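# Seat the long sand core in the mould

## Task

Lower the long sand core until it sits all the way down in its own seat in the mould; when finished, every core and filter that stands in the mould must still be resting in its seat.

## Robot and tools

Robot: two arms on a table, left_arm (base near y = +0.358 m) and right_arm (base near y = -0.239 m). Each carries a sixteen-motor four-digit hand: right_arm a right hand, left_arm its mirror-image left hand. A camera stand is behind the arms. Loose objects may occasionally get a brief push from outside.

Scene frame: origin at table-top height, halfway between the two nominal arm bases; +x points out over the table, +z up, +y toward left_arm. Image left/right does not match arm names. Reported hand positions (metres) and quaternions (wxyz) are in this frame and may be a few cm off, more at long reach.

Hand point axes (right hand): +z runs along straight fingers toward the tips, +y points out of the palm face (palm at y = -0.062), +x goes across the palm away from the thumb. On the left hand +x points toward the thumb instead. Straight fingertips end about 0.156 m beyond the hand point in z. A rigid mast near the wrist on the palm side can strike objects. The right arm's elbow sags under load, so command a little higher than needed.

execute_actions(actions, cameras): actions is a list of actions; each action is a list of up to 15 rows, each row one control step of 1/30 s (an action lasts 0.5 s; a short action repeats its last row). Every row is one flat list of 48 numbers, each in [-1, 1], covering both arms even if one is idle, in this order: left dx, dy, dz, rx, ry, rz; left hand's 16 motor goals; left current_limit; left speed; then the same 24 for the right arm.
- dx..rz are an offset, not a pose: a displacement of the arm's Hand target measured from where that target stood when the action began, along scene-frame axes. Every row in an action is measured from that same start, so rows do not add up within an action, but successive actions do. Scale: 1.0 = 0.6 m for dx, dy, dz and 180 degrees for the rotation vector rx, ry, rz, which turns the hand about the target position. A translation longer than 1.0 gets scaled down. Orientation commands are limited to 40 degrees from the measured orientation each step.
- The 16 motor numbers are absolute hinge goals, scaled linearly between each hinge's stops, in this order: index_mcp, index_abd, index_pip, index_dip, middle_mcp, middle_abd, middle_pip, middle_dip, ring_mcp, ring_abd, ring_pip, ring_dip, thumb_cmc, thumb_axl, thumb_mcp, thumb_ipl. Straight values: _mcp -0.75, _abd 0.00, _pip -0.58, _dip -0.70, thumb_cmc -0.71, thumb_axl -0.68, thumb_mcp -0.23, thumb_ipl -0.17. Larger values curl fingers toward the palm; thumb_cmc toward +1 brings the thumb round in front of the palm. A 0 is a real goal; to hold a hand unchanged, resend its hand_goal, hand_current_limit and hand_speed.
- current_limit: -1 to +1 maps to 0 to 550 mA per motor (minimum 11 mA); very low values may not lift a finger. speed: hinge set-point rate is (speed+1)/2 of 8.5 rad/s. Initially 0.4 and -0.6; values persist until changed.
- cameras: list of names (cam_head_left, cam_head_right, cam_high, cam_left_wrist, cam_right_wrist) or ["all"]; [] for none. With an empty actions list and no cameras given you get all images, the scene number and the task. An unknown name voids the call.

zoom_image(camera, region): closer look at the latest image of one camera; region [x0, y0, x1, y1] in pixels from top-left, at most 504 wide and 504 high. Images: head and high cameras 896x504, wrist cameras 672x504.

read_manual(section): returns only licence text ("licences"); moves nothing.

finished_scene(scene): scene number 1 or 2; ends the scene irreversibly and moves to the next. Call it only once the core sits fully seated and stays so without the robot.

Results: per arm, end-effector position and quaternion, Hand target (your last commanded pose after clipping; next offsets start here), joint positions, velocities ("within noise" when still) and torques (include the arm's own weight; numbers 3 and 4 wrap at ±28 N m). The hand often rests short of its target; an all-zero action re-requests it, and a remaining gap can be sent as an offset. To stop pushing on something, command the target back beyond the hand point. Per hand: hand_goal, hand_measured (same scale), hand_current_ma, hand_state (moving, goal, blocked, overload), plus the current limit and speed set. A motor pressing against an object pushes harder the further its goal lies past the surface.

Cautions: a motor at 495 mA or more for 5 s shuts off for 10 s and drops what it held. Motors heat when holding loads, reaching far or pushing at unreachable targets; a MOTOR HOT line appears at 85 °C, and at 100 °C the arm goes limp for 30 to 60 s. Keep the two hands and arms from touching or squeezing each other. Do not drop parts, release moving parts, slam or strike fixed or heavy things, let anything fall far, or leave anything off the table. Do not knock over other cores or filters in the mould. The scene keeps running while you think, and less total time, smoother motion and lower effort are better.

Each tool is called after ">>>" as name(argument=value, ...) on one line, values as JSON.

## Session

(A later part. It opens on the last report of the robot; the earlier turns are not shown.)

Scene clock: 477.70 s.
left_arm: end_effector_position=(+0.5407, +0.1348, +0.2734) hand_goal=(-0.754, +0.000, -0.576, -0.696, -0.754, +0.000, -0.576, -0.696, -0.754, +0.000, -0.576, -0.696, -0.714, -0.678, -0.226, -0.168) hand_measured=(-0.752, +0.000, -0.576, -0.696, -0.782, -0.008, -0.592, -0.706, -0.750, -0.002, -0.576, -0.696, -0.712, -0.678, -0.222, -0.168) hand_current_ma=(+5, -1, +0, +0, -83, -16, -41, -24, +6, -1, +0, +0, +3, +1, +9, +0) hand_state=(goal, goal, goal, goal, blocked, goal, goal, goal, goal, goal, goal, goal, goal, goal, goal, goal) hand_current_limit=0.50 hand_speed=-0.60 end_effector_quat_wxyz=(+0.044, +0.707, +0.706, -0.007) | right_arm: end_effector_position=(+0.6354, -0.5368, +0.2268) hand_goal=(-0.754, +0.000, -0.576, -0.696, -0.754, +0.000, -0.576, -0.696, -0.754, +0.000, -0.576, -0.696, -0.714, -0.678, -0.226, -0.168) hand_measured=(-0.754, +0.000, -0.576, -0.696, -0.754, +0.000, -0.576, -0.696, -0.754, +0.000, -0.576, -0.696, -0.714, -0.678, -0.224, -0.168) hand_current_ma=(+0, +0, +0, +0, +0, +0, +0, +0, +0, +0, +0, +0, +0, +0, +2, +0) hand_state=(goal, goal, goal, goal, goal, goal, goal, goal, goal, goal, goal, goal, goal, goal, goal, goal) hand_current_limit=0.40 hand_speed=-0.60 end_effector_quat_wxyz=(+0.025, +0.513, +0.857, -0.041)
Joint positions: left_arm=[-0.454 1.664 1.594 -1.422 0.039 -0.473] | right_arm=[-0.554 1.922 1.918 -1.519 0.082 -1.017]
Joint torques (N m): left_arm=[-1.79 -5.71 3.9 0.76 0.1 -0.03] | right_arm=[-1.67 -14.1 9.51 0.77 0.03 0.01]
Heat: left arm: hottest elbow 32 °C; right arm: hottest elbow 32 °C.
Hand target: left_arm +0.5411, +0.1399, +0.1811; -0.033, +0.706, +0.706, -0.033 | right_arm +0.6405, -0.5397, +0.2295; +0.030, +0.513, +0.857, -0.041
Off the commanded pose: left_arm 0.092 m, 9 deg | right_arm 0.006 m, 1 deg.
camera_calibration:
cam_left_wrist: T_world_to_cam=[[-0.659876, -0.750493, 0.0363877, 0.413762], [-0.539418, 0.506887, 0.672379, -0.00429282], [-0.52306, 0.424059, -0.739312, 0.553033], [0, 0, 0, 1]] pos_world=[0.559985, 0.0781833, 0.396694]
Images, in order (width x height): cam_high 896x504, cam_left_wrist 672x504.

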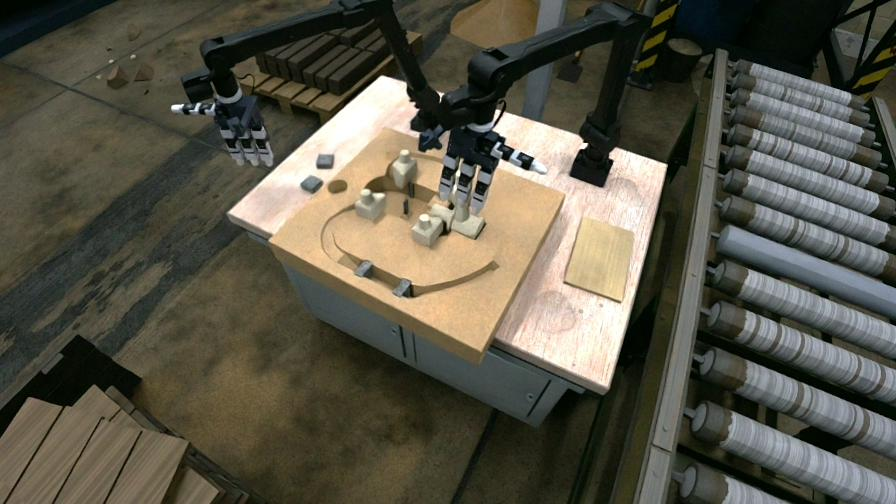

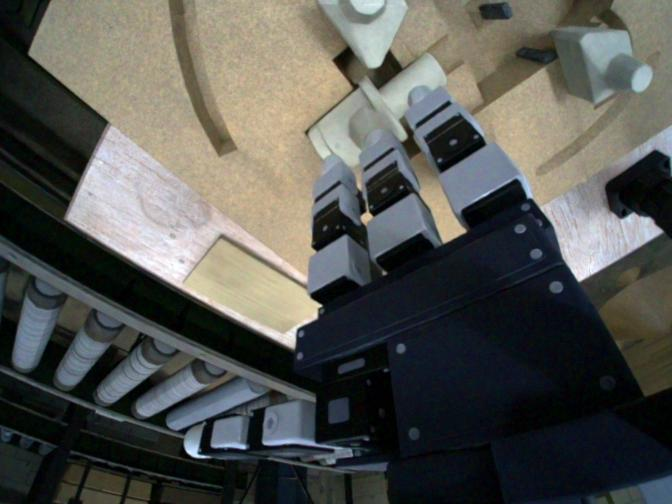

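>>> execute_actions(actions=[[[0,0,0.1,0,-0.03,0,-0.754,0,-0.576,-0.696,-0.754,0,-0.576,-0.696,-0.754,0,-0.576,-0.696,-0.714,-0.678,-0.226,-0.168,0.5,-0.6,0,0,0,0,0,0,-0.754,0,-0.576,-0.696,-0.754,0,-0.576,-0.696,-0.754,0,-0.576,-0.696,-0.714,-0.678,-0.226,-0.168,0.4,-0.6]],[[0,0,0.11,0,0,0,-0.754,0,-0.1,-0.2,-0.754,0,-0.576,-0.696,-0.754,0,-0.576,-0.696,-0.714,-0.678,-0.226,-0.168,0.5,-0.6,0,0,0,0,0,0,-0.754,0,-0.576,-0.696,-0.754,0,-0.576,-0.696,-0.754,0,-0.576,-0.696,-0.714,-0.678,-0.226,-0.168,0.4,-0.6]],[[0,-0.077,0,0,0,0,-0.754,0,0.737,0.609,-0.754,0,-0.576,-0.696,-0.754,0,-0.576,-0.696,-0.714,-0.678,-0.226,-0.168,0.5,-0.6,0,0,0,0,0,0,-0.754,0,-0.576,-0.696,-0.754,0,-0.576,-0.696,-0.754,0,-0.576,-0.696,-0.714,-0.678,-0.226,-0.168,0.4,-0.6]]], cameras=["cam_left_wrist","cam_high"])

>>> zoom_image(camera="cam_left_wrist", region=[280, 0, 460, 180])

>>> zoom_image(camera="cam_high", region=[400, 160, 500, 250])

Scene clock: 510.33 s.
left_arm: end_effector_position=(+0.5279, +0.1005, +0.2913) hand_goal=(-0.754, +0.000, +0.736, +0.608, -0.754, +0.000, -0.576, -0.696, -0.754, +0.000, -0.576, -0.696, -0.714, -0.678, -0.226, -0.168) hand_measured=(-0.752, +0.000, +0.728, +0.606, -0.754, +0.002, -0.578, -0.698, -0.752, +0.000, -0.576, -0.696, -0.712, -0.678, -0.222, -0.168) hand_current_ma=(+2, -1, -15, -4, -1, +3, -3, -5, +5, -1, +0, +0, +3, +1, +9, +0) hand_state=(goal, goal, goal, goal, goal, goal, goal, goal, goal, goal, goal, goal, goal, goal, goal, goal) hand_current_limit=0.50 hand_speed=-0.60 end_effector_quat_wxyz=(-0.015, +0.711, +0.703, -0.004) | right_arm: end_effector_position=(+0.6354, -0.5368, +0.2268) hand_goal=(-0.754, +0.000, -0.576, -0.696, -0.754, +0.000, -0.576, -0.696, -0.754, +0.000, -0.576, -0.696, -0.714, -0.678, -0.226, -0.168) hand_measured=(-0.754, +0.000, -0.576, -0.696, -0.754, +0.000, -0.576, -0.696, -0.754, +0.000, -0.576, -0.696, -0.714, -0.678, -0.224, -0.168) hand_current_ma=(+0, +0, +0, +0, +0, +0, +0, +0, +0, +0, +0, +0, +0, +0, +2, +0) hand_state=(goal, goal, goal, goal, goal, goal, goal, goal, goal, goal, goal, goal, goal, goal, goal, goal) hand_current_limit=0.40 hand_speed=-0.60 end_effector_quat_wxyz=(+0.025, +0.513, +0.857, -0.041)
Joint positions: left_arm=[-0.534 1.75 1.769 -1.621 0.001 -0.539] | right_arm=[-0.554 1.922 1.918 -1.519 0.082 -1.017]
Joint torques (N m): left_arm=[-2.49 -14.04 12.6 0.09 -0.14 -0.26] | right_arm=[-2.2 -14.45 9.65 0.88 -0.01 0.06]
Heat: left arm: hottest elbow 31 °C; right arm: hottest elbow 32 °C.
Hand target: left_arm +0.5411, +0.0938, +0.3070; +0.000, +0.707, +0.707, +0.000 | right_arm +0.6405, -0.5397, +0.2295; +0.030, +0.513, +0.857, -0.041
Off the commanded pose: left_arm 0.022 m, 2 deg | right_arm 0.006 m, 1 deg.
camera_calibration:
cam_left_wrist: T_world_to_cam=[[-0.666456, -0.74516, 0.0239407, 0.38555], [-0.476951, 0.450817, 0.754508, -0.0570559], [-0.573022, 0.491428, -0.655854, 0.569356], [0, 0, 0, 1]] pos_world=[0.555992, 0.033221, 0.407233]
Images, in order (width x height): cam_high 896x504, cam_left_wrist 672x504.

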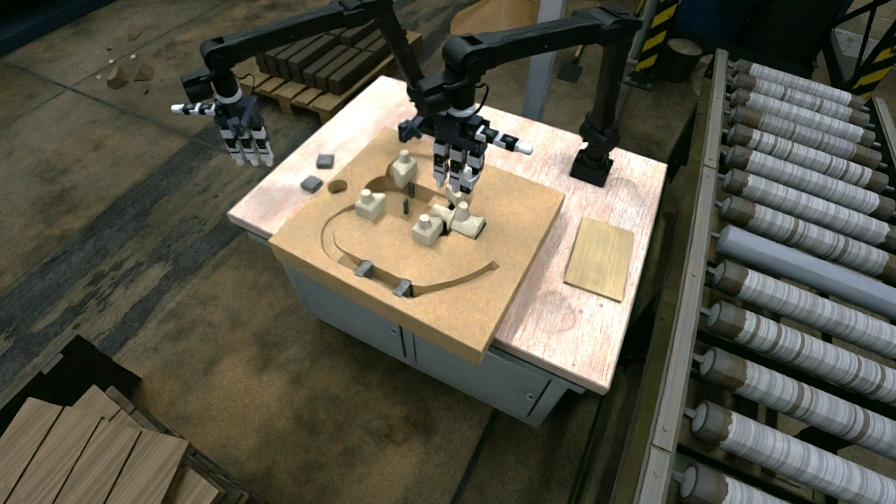

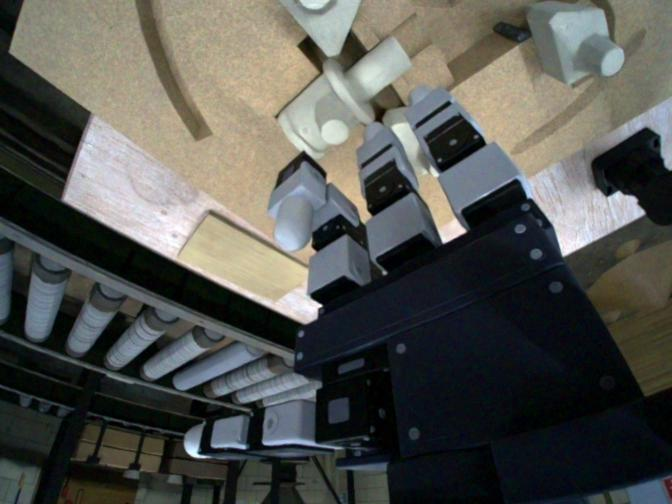

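Scaled by 2.800 from the camera's 672x504 image, which has a finer 960x720 frame.

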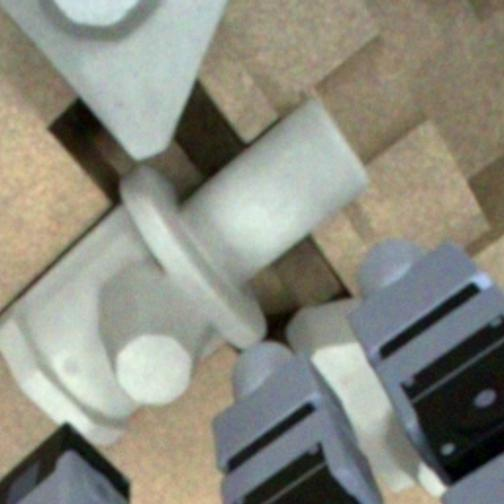

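Scaled by 5.040 from the camera's 896x504 image, which has a finer 1280x720 frame.

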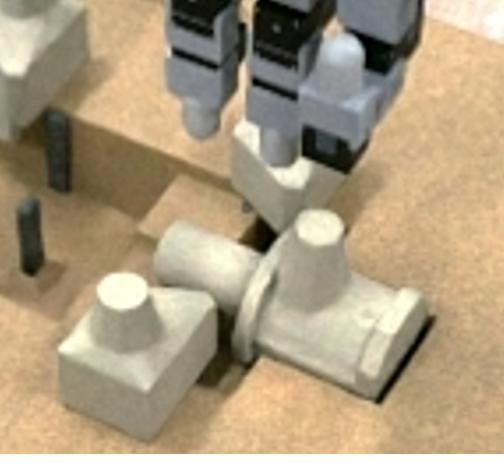

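>>> execute_actions(actions=[[[0.02,-0.02,-0.05,0,0,0,-0.754,0,0.737,0.609,-0.754,0,-0.576,-0.696,-0.754,0,-0.576,-0.696,-0.714,-0.678,-0.226,-0.168,0.5,-0.6,0,0,0,0,0,0,-0.754,0,-0.576,-0.696,-0.754,0,-0.576,-0.696,-0.754,0,-0.576,-0.696,-0.714,-0.678,-0.226,-0.168,0.4,-0.6]]], cameras=["cam_left_wrist","cam_high","cam_head_left"])

>>> zoom_image(camera="cam_left_wrist", region=[280, 0, 460, 180])

>>> zoom_image(camera="cam_high", region=[400, 160, 500, 250])

>>> zoom_image(camera="cam_head_left", region=[370, 260, 450, 350])

Scene clock: 536.20 s.
left_arm: end_effector_position=(+0.5407, +0.0932, +0.2630) hand_goal=(-0.754, +0.000, +0.736, +0.608, -0.754, +0.000, -0.576, -0.696, -0.754, +0.000, -0.576, -0.696, -0.714, -0.678, -0.226, -0.168) hand_measured=(-0.752, +0.000, +0.728, +0.606, -0.754, +0.002, -0.578, -0.698, -0.752, +0.000, -0.576, -0.696, -0.712, -0.678, -0.222, -0.168) hand_current_ma=(+2, -1, -14, -4, -1, +3, -3, -5, +5, -1, +0, +0, +3, +1, +9, +0) hand_state=(goal, goal, goal, goal, goal, goal, goal, goal, goal, goal, goal, goal, goal, goal, goal, goal) hand_current_limit=0.50 hand_speed=-0.60 end_effector_quat_wxyz=(-0.022, +0.709, +0.705, -0.006) | right_arm: end_effector_position=(+0.6354, -0.5368, +0.2268) hand_goal=(-0.754, +0.000, -0.576, -0.696, -0.754, +0.000, -0.576, -0.696, -0.754, +0.000, -0.576, -0.696, -0.714, -0.678, -0.226, -0.168) hand_measured=(-0.754, +0.000, -0.576, -0.696, -0.754, +0.000, -0.576, -0.696, -0.754, +0.000, -0.576, -0.696, -0.714, -0.678, -0.224, -0.168) hand_current_ma=(+0, +0, +0, +0, +0, +0, +0, +0, +0, +0, +0, +0, +0, +0, +2, +0) hand_state=(goal, goal, goal, goal, goal, goal, goal, goal, goal, goal, goal, goal, goal, goal, goal, goal) hand_current_limit=0.40 hand_speed=-0.60 end_effector_quat_wxyz=(+0.025, +0.513, +0.857, -0.041)
Joint positions: left_arm=[-0.534 1.803 1.769 -1.582 0.001 -0.547] | right_arm=[-0.554 1.922 1.918 -1.519 0.082 -1.017]
Joint torques (N m): left_arm=[-2.84 -14.8 11.59 0.8 -0.12 -0.22] | right_arm=[-1.32 -14.27 9.33 0.91 0.04 -0.04]
Heat: left arm: hottest elbow 41 °C; right arm: hottest elbow 32 °C.
Hand target: left_arm +0.5531, +0.0818, +0.2772; +0.000, +0.707, +0.707, +0.000 | right_arm +0.6405, -0.5397, +0.2295; +0.030, +0.513, +0.857, -0.041
Off the commanded pose: left_arm 0.022 m, 3 deg | right_arm 0.006 m, 1 deg.
camera_calibration:
cam_left_wrist: T_world_to_cam=[[-0.660494, -0.750383, 0.0259509, 0.38601], [-0.471826, 0.441695, 0.763077, -0.0304312], [-0.584062, 0.491763, -0.645787, 0.565029], [0, 0, 0, 1]] pos_world=[0.570611, 0.0252362, 0.378093]
Images, in order (width x height): cam_head_left 896x504, cam_high 896x504, cam_left_wrist 672x504.

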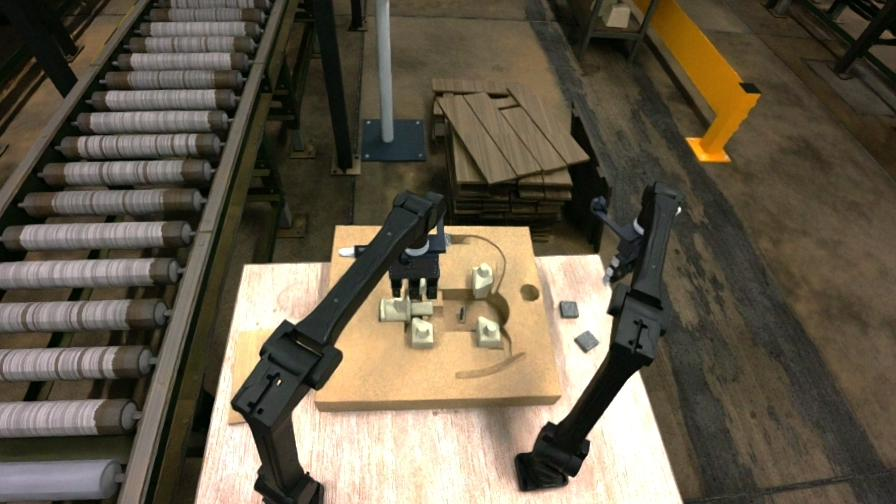

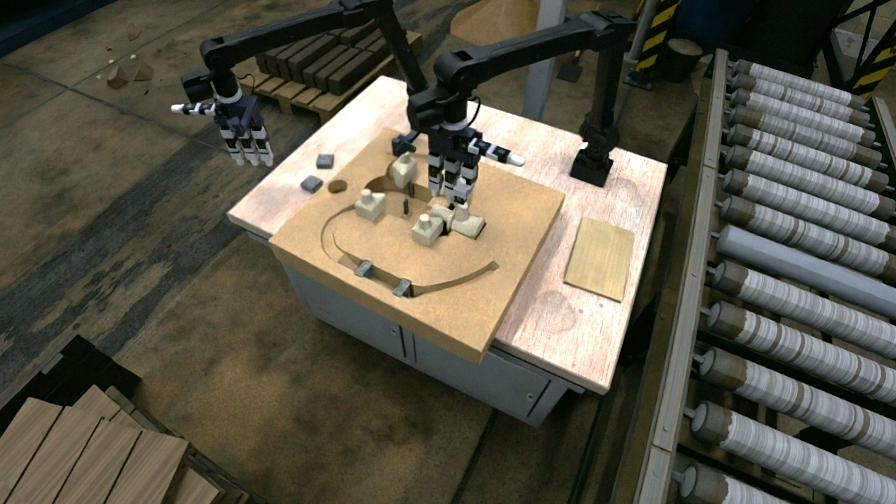

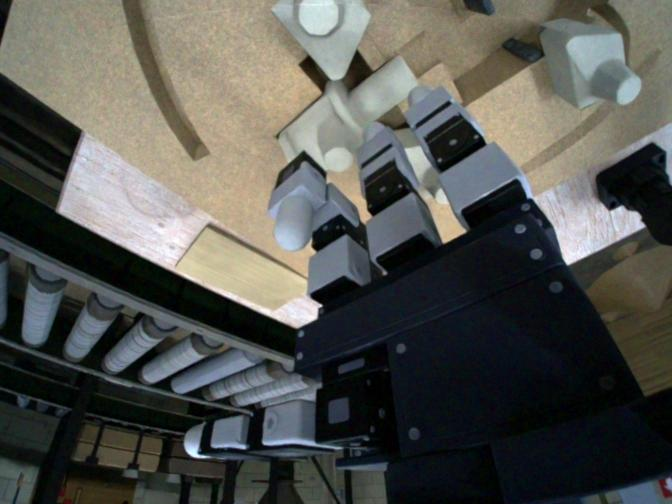

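Scaled by 2.800 from the camera's 672x504 image, which has a finer 960x720 frame.

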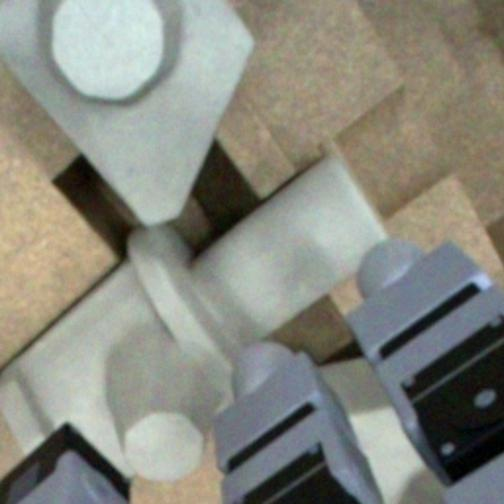

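Scaled by 5.040 from the camera's 896x504 image, which has a finer 1280x720 frame.

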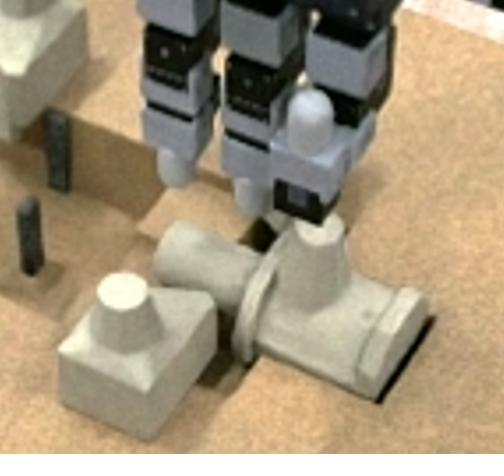

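Scaled by 5.600 from the camera's 896x504 image, which has a finer 1280x720 frame.

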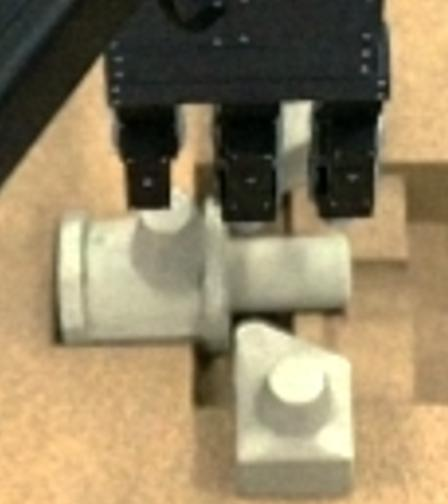

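>>> execute_actions(actions=[[[0.0,-0.02,0,0,0,0,-0.754,0,0.737,0.609,-0.754,0,-0.576,-0.696,-0.754,0,-0.576,-0.696,-0.714,-0.678,-0.226,-0.168,0.5,-0.6,0,0,0,0,0,0,-0.754,0,-0.576,-0.696,-0.754,0,-0.576,-0.696,-0.754,0,-0.576,-0.696,-0.714,-0.678,-0.226,-0.168,0.4,-0.6]],[[0.0,0,-0.025,0,0,0,-0.754,0,0.737,0.609,-0.754,0,-0.576,-0.696,-0.754,0,-0.576,-0.696,-0.714,-0.678,-0.226,-0.168,0.5,-0.6,0,0,0,0,0,0,-0.754,0,-0.576,-0.696,-0.754,0,-0.576,-0.696,-0.754,0,-0.576,-0.696,-0.714,-0.678,-0.226,-0.168,0.4,-0.6]]], cameras=["cam_left_wrist","cam_high","cam_head_left"])

>>> zoom_image(camera="cam_left_wrist", region=[280, 0, 460, 180])

>>> zoom_image(camera="cam_high", region=[400, 160, 500, 250])

>>> zoom_image(camera="cam_head_left", region=[370, 260, 450, 350])

Scene clock: 544.50 s.
left_arm: end_effector_position=(+0.5464, +0.0827, +0.2627) hand_goal=(-0.754, +0.000, +0.736, +0.608, -0.754, +0.000, -0.576, -0.696, -0.754, +0.000, -0.576, -0.696, -0.714, -0.678, -0.226, -0.168) hand_measured=(-0.752, +0.000, +0.728, +0.606, -0.754, +0.002, -0.578, -0.698, -0.752, +0.000, -0.576, -0.696, -0.712, -0.678, -0.222, -0.168) hand_current_ma=(+2, -1, -14, -4, -1, +3, -3, -5, +5, -1, +0, +0, +3, +1, +9, +0) hand_state=(goal, goal, goal, goal, goal, goal, goal, goal, goal, goal, goal, goal, goal, goal, goal, goal) hand_current_limit=0.50 hand_speed=-0.60 end_effector_quat_wxyz=(-0.008, +0.706, +0.708, -0.002) | right_arm: end_effector_position=(+0.6354, -0.5368, +0.2268) hand_goal=(-0.754, +0.000, -0.576, -0.696, -0.754, +0.000, -0.576, -0.696, -0.754, +0.000, -0.576, -0.696, -0.714, -0.678, -0.226, -0.168) hand_measured=(-0.754, +0.000, -0.576, -0.696, -0.754, +0.000, -0.576, -0.696, -0.754, +0.000, -0.576, -0.696, -0.714, -0.678, -0.224, -0.168) hand_current_ma=(+0, +0, +0, +0, +0, +0, +0, +0, +0, +0, +0, +0, +0, +0, +2, +0) hand_state=(goal, goal, goal, goal, goal, goal, goal, goal, goal, goal, goal, goal, goal, goal, goal, goal) hand_current_limit=0.40 hand_speed=-0.60 end_effector_quat_wxyz=(+0.025, +0.513, +0.857, -0.041)
Joint positions: left_arm=[-0.545 1.813 1.778 -1.552 0.001 -0.565] | right_arm=[-0.554 1.922 1.918 -1.519 0.082 -1.017]
Joint torques (N m): left_arm=[-3.14 -14.51 10.13 0.88 -0.17 -0.24] | right_arm=[-1.73 -14.21 9.5 0.8 0.02 -0.04]
Heat: left arm: hottest elbow 42 °C; right arm: hottest elbow 32 °C.
Hand target: left_arm +0.5531, +0.0696, +0.2622; +0.000, +0.707, +0.707, +0.000 | right_arm +0.6405, -0.5397, +0.2295; +0.030, +0.513, +0.857, -0.041
Off the commanded pose: left_arm 0.015 m, 1 deg | right_arm 0.006 m, 1 deg.
camera_calibration:
cam_left_wrist: T_world_to_cam=[[-0.655929, -0.754536, 0.0207868, 0.381062], [-0.493837, 0.449802, 0.74418, -0.00659405], [-0.57086, 0.477864, -0.667656, 0.573042], [0, 0, 0, 1]] pos_world=[0.57382, 0.0166549, 0.379581]
Images, in order (width x height): cam_head_left 896x504, cam_high 896x504, cam_left_wrist 672x504.

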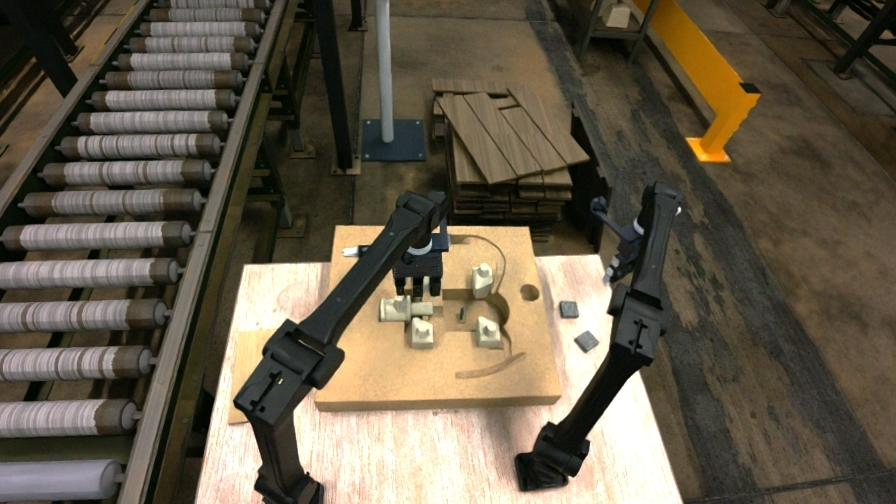

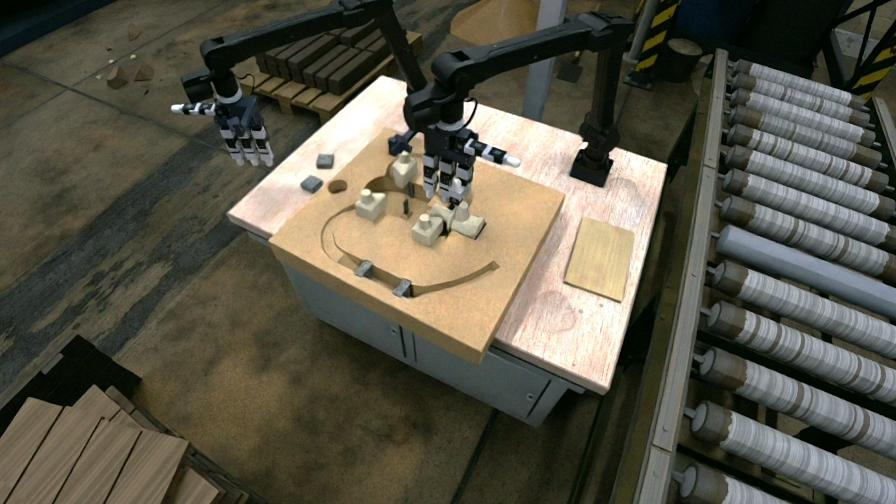

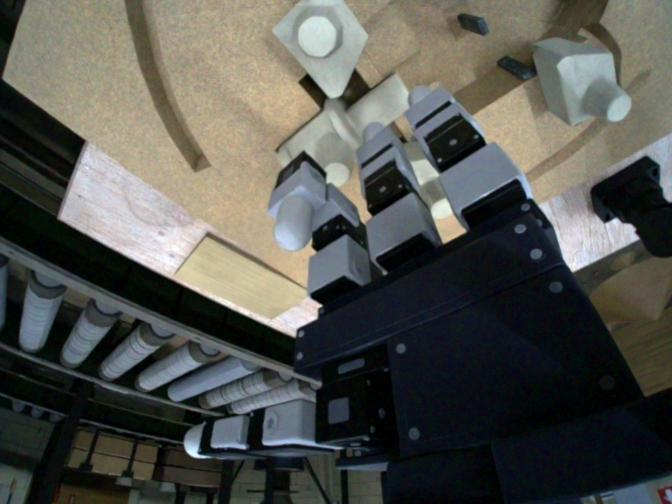

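Scaled by 2.800 from the camera's 672x504 image, which has a finer 960x720 frame.

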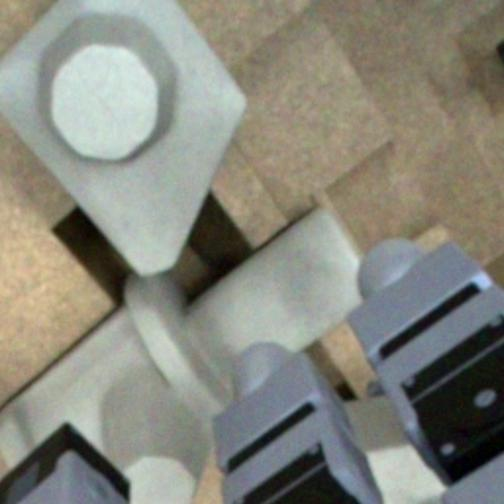

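Scaled by 5.040 from the camera's 896x504 image, which has a finer 1280x720 frame.

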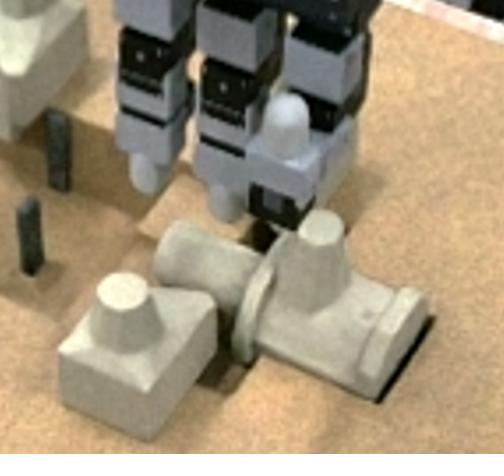

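Scaled by 5.600 from the camera's 896x504 image, which has a finer 1280x720 frame.

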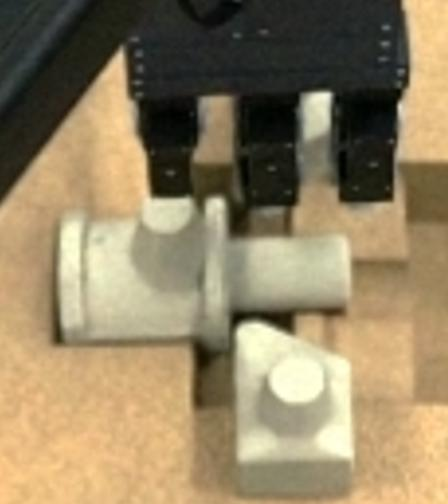

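>>> execute_actions(actions=[[[-0.007,0,-0.024,0,0,0,-0.754,0,0.737,0.609,-0.754,0,-0.576,-0.696,-0.754,0,-0.576,-0.696,-0.714,-0.678,-0.226,-0.168,0.5,-0.6,0,0,0,0,0,0,-0.754,0,-0.576,-0.696,-0.754,0,-0.576,-0.696,-0.754,0,-0.576,-0.696,-0.714,-0.678,-0.226,-0.168,0.4,-0.6]]], cameras=["cam_high","cam_head_left"])

>>> zoom_image(camera="cam_high", region=[420, 180, 490, 250])

>>> zoom_image(camera="cam_head_left", region=[370, 270, 440, 340])

Scene clock: 559.23 s.
left_arm: end_effector_position=(+0.5515, +0.0778, +0.2603) hand_goal=(-0.754, +0.000, +0.736, +0.608, -0.754, +0.000, -0.576, -0.696, -0.754, +0.000, -0.576, -0.696, -0.714, -0.678, -0.226, -0.168) hand_measured=(-0.752, +0.000, +0.728, +0.606, -0.754, +0.002, -0.578, -0.698, -0.752, +0.000, -0.576, -0.696, -0.712, -0.678, -0.222, -0.168) hand_current_ma=(+2, -1, -14, -4, -1, +3, -3, -5, +5, -1, +0, +0, +3, +1, +9, +0) hand_state=(goal, goal, goal, goal, goal, goal, goal, goal, goal, goal, goal, goal, goal, goal, goal, goal) hand_current_limit=0.50 hand_speed=-0.60 end_effector_quat_wxyz=(+0.007, +0.706, +0.708, +0.001) | right_arm: end_effector_position=(+0.6354, -0.5368, +0.2268) hand_goal=(-0.754, +0.000, -0.576, -0.696, -0.754, +0.000, -0.576, -0.696, -0.754, +0.000, -0.576, -0.696, -0.714, -0.678, -0.226, -0.168) hand_measured=(-0.754, +0.000, -0.576, -0.696, -0.754, +0.000, -0.576, -0.696, -0.754, +0.000, -0.576, -0.696, -0.714, -0.678, -0.224, -0.168) hand_current_ma=(+0, +0, +0, +0, +0, +0, +0, +0, +0, +0, +0, +0, +0, +0, +2, +0) hand_state=(goal, goal, goal, goal, goal, goal, goal, goal, goal, goal, goal, goal, goal, goal, goal, goal) hand_current_limit=0.40 hand_speed=-0.60 end_effector_quat_wxyz=(+0.025, +0.513, +0.857, -0.041)
Joint positions: left_arm=[-0.548 1.813 1.768 -1.512 0.001 -0.569] | right_arm=[-0.554 1.922 1.918 -1.519 0.082 -1.017]
Joint torques (N m): left_arm=[-3.19 -15.03 7.39 0.9 -0.15 -0.23] | right_arm=[-1.79 -14.74 9.63 0.79 0.03 -0.04]
Heat: left arm: hottest elbow 39 °C; right arm: hottest elbow 32 °C.
Hand target: left_arm +0.5489, +0.0697, +0.2477; +0.000, +0.707, +0.707, +0.000 | right_arm +0.6405, -0.5397, +0.2295; +0.030, +0.513, +0.857, -0.041
Off the commanded pose: left_arm 0.015 m, 1 deg | right_arm 0.006 m, 1 deg.
Images, in order (width x height): cam_head_left 896x504, cam_high 896x504.

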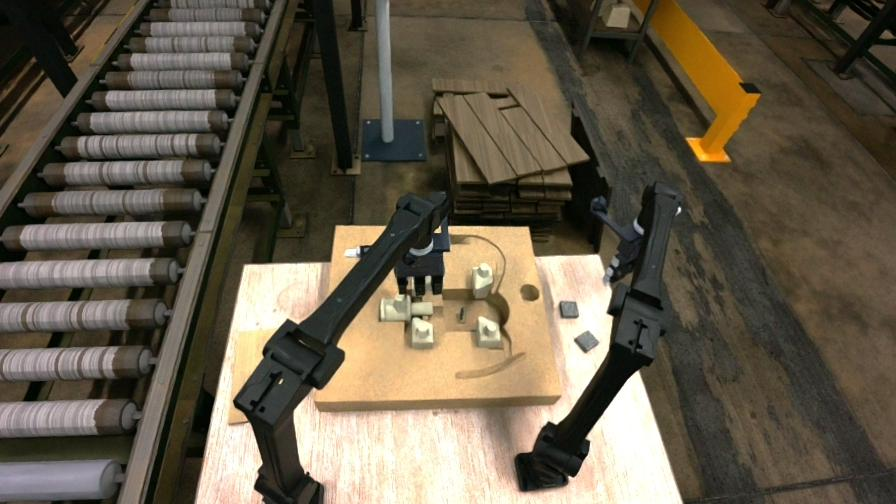

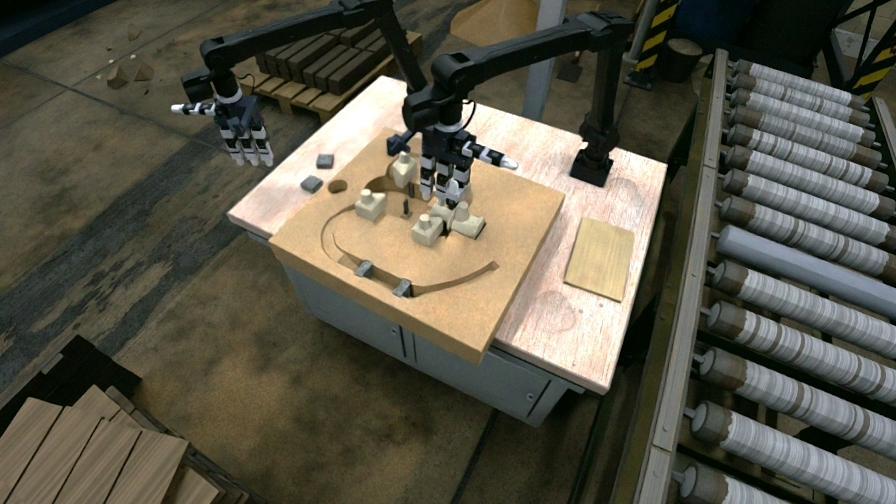

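Scaled by 7.200 from the camera's 896x504 image, which has a finer 1280x720 frame.

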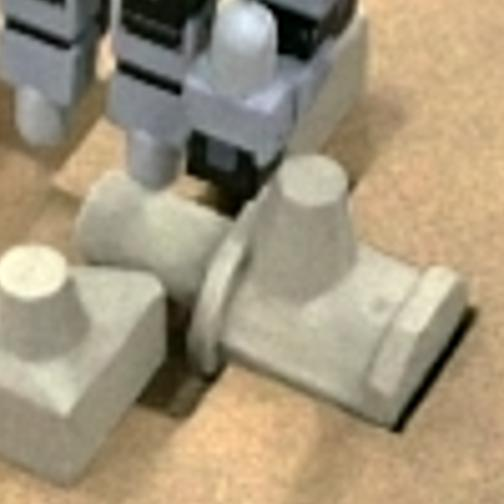

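Scaled by 7.200 from the camera's 896x504 image, which has a finer 1280x720 frame.

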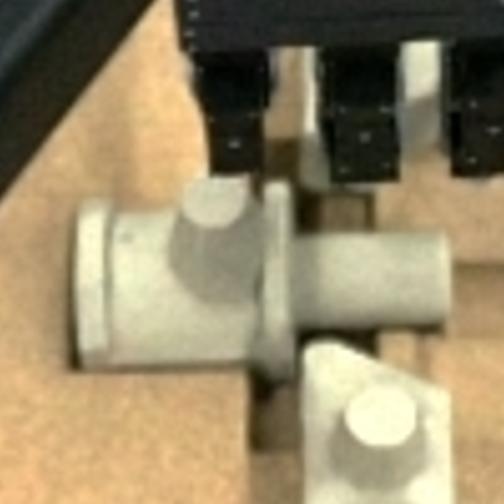

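>>> execute_actions(actions=[[[-0.01,0,-0.02,0,0,0,-0.754,0,0.737,0.609,-0.754,0,-0.576,-0.696,-0.754,0,-0.576,-0.696,-0.714,-0.678,-0.226,-0.168,0.5,-0.6,0,0,0,0,0,0,-0.754,0,-0.576,-0.696,-0.754,0,-0.576,-0.696,-0.754,0,-0.576,-0.696,-0.714,-0.678,-0.226,-0.168,0.4,-0.6]]], cameras=["cam_high","cam_head_left"])

>>> zoom_image(camera="cam_high", region=[420, 180, 490, 250])

>>> zoom_image(camera="cam_head_left", region=[370, 270, 440, 340])

Scene clock: 564.30 s.
left_arm: end_effector_position=(+0.5460, +0.0769, +0.2413) hand_goal=(-0.754, +0.000, +0.736, +0.608, -0.754, +0.000, -0.576, -0.696, -0.754, +0.000, -0.576, -0.696, -0.714, -0.678, -0.226, -0.168) hand_measured=(-0.752, +0.000, +0.730, +0.606, -0.754, +0.002, -0.578, -0.698, -0.752, +0.000, -0.576, -0.696, -0.712, -0.678, -0.222, -0.168) hand_current_ma=(+2, -1, -14, -4, -1, +3, -3, -5, +5, -1, +0, +0, +3, +1, +9, +0) hand_state=(goal, goal, goal, goal, goal, goal, goal, goal, goal, goal, goal, goal, goal, goal, goal, goal) hand_current_limit=0.50 hand_speed=-0.60 end_effector_quat_wxyz=(+0.001, +0.706, +0.708, +0.000) | right_arm: end_effector_position=(+0.6354, -0.5368, +0.2268) hand_goal=(-0.754, +0.000, -0.576, -0.696, -0.754, +0.000, -0.576, -0.696, -0.754, +0.000, -0.576, -0.696, -0.714, -0.678, -0.226, -0.168) hand_measured=(-0.754, +0.000, -0.576, -0.696, -0.754, +0.000, -0.576, -0.696, -0.754, +0.000, -0.576, -0.696, -0.714, -0.678, -0.224, -0.168) hand_current_ma=(+0, +0, +0, +0, +0, +0, +0, +0, +0, +0, +0, +0, +0, +0, +2, +0) hand_state=(goal, goal, goal, goal, goal, goal, goal, goal, goal, goal, goal, goal, goal, goal, goal, goal) hand_current_limit=0.40 hand_speed=-0.60 end_effector_quat_wxyz=(+0.025, +0.513, +0.857, -0.041)
Joint positions: left_arm=[-0.555 1.813 1.72 -1.476 0.001 -0.575] | right_arm=[-0.554 1.922 1.918 -1.519 0.082 -1.017]
Joint torques (N m): left_arm=[-3.43 -15.44 7.46 0.92 -0.15 -0.23] | right_arm=[-1.85 -14.1 9.4 0.65 0.09 -0.04]
Heat: left arm: hottest elbow 38 °C; right arm: hottest elbow 32 °C.
Hand target: left_arm +0.5429, +0.0698, +0.2357; +0.000, +0.707, +0.707, +0.000 | right_arm +0.6405, -0.5397, +0.2295; +0.030, +0.513, +0.857, -0.041
Off the commanded pose: left_arm 0.010 m, 0 deg | right_arm 0.006 m, 1 deg.
Images, in order (width x height): cam_head_left 896x504, cam_high 896x504.

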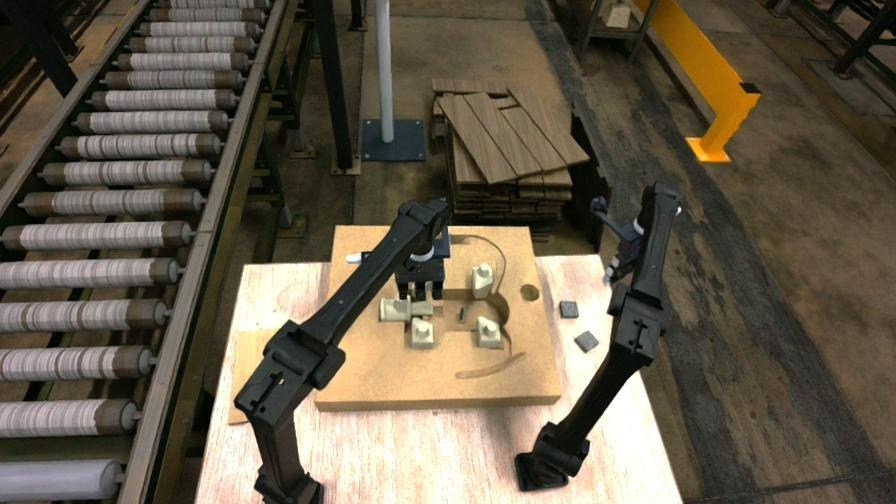

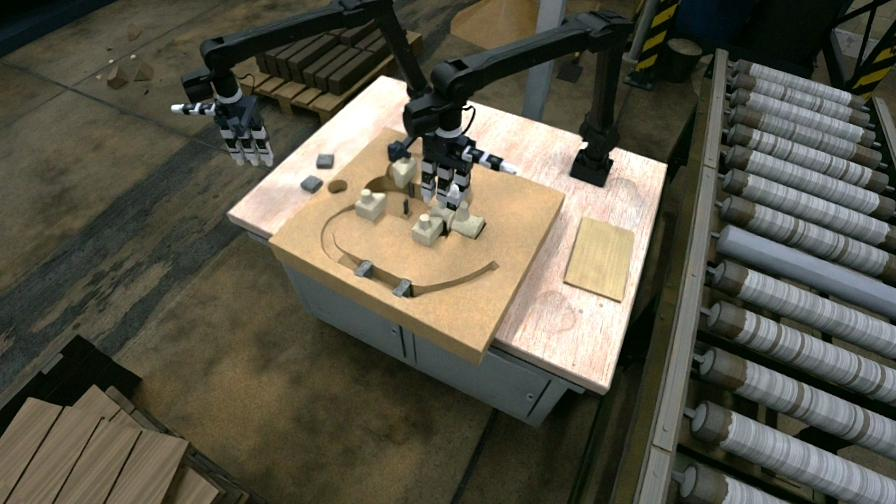

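Scaled by 7.200 from the camera's 896x504 image, which has a finer 1280x720 frame.

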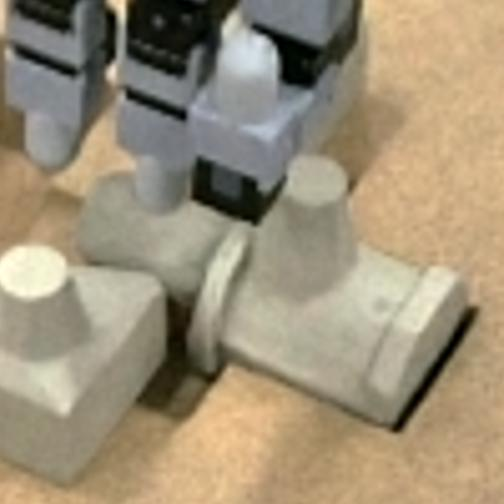

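Scaled by 7.200 from the camera's 896x504 image, which has a finer 1280x720 frame.

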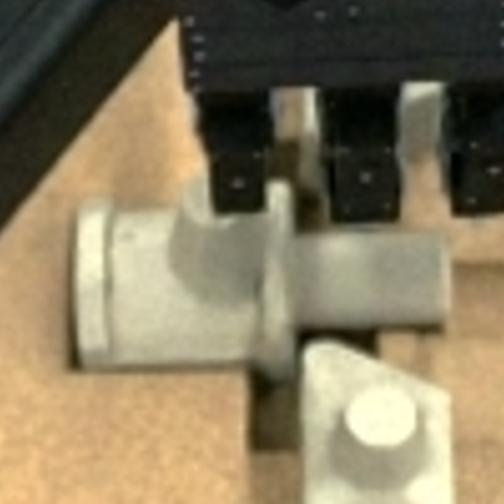

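>>> execute_actions(actions=[[[0,0.033,0,0,0,0,-0.754,0,0.737,0.609,-0.754,0,-0.576,-0.696,-0.754,0,-0.576,-0.696,-0.714,-0.678,-0.226,-0.168,0.5,-0.6,0,0,0,0,0,0,-0.754,0,-0.576,-0.696,-0.754,0,-0.576,-0.696,-0.754,0,-0.576,-0.696,-0.714,-0.678,-0.226,-0.168,0.4,-0.6]],[[0,0.025,0,0,0,0,-0.754,0,0.737,0.609,-0.754,0,-0.576,-0.696,-0.754,0,-0.576,-0.696,-0.714,-0.678,-0.226,-0.168,0.5,-0.6,0,0,0,0,0,0,-0.754,0,-0.576,-0.696,-0.754,0,-0.576,-0.696,-0.754,0,-0.576,-0.696,-0.714,-0.678,-0.226,-0.168,0.4,-0.6]]], cameras=["cam_high","cam_head_left"])

>>> zoom_image(camera="cam_high", region=[420, 180, 490, 250])

>>> zoom_image(camera="cam_head_left", region=[370, 270, 440, 340])

Scene clock: 573.63 s.
left_arm: end_effector_position=(+0.5411, +0.0963, +0.2257) hand_goal=(-0.754, +0.000, +0.736, +0.608, -0.754, +0.000, -0.576, -0.696, -0.754, +0.000, -0.576, -0.696, -0.714, -0.678, -0.226, -0.168) hand_measured=(-0.752, +0.000, +0.730, +0.606, -0.756, +0.010, -0.578, -0.698, -0.750, +0.004, -0.576, -0.696, -0.712, -0.678, -0.222, -0.168) hand_current_ma=(+2, -1, -14, -4, -5, +21, -3, -5, +7, +5, +1, +0, +3, +1, +9, +0) hand_state=(goal, goal, goal, goal, goal, goal, goal, goal, goal, goal, goal, goal, goal, goal, goal, goal) hand_current_limit=0.50 hand_speed=-0.60 end_effector_quat_wxyz=(-0.010, +0.708, +0.706, -0.004) | right_arm: end_effector_position=(+0.6354, -0.5368, +0.2268) hand_goal=(-0.754, +0.000, -0.576, -0.696, -0.754, +0.000, -0.576, -0.696, -0.754, +0.000, -0.576, -0.696, -0.714, -0.678, -0.226, -0.168) hand_measured=(-0.754, +0.000, -0.576, -0.696, -0.754, +0.000, -0.576, -0.696, -0.754, +0.000, -0.576, -0.696, -0.714, -0.678, -0.224, -0.168) hand_current_ma=(+0, +0, +0, +0, +0, +0, +0, +0, +0, +0, +0, +0, +0, +0, +2, +0) hand_state=(goal, goal, goal, goal, goal, goal, goal, goal, goal, goal, goal, goal, goal, goal, goal, goal) hand_current_limit=0.40 hand_speed=-0.60 end_effector_quat_wxyz=(+0.025, +0.513, +0.857, -0.041)
Joint positions: left_arm=[-0.529 1.793 1.654 -1.454 0.002 -0.545] | right_arm=[-0.554 1.922 1.918 -1.519 0.082 -1.017]
Joint torques (N m): left_arm=[-1.67 -17.55 7.09 0.75 -0.2 -0.04] | right_arm=[-2.14 -13.92 9.59 0.75 0.05 0.02]
Heat: left arm: hottest elbow 38 °C; right arm: hottest elbow 33 °C.
Hand target: left_arm +0.5429, +0.1046, +0.2355; +0.000, +0.707, +0.707, +0.000 | right_arm +0.6405, -0.5397, +0.2295; +0.030, +0.513, +0.857, -0.041
Off the commanded pose: left_arm 0.013 m, 1 deg | right_arm 0.006 m, 1 deg.
Images, in order (width x height): cam_head_left 896x504, cam_high 896x504.

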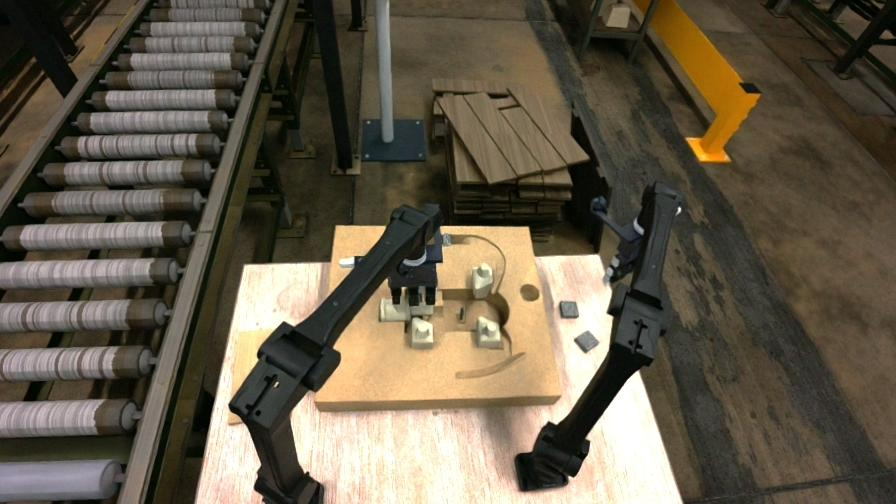

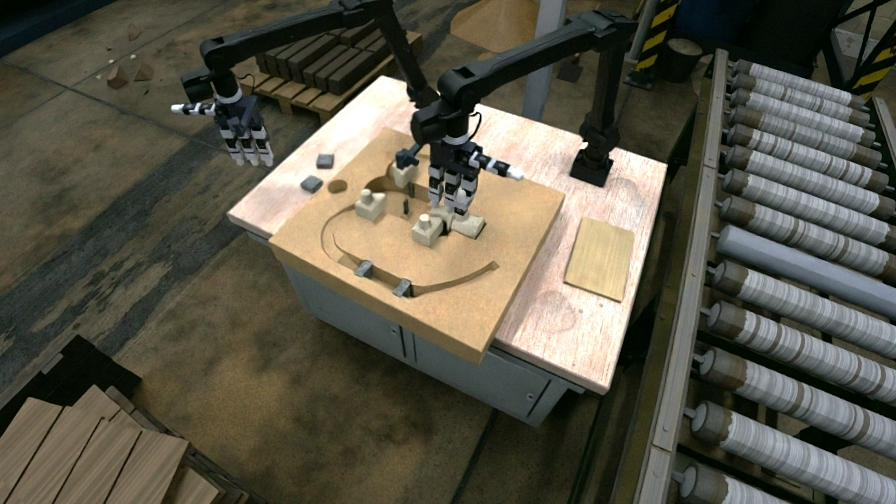

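Scaled by 7.200 from the camera's 896x504 image, which has a finer 1280x720 frame.

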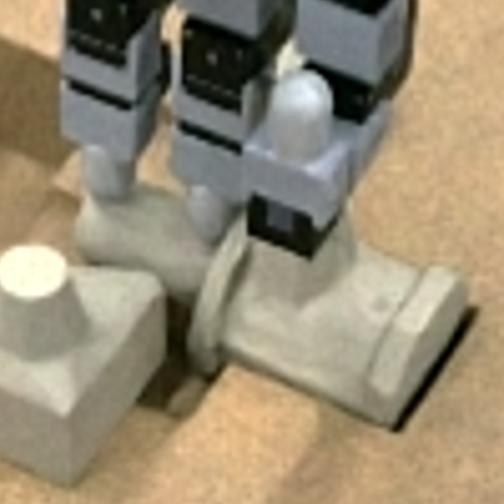

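Scaled by 7.200 from the camera's 896x504 image, which has a finer 1280x720 frame.

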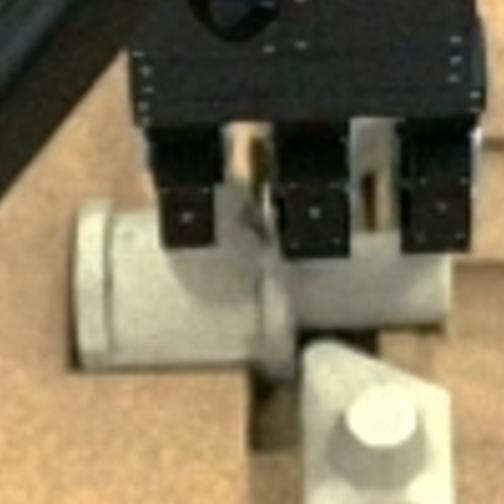

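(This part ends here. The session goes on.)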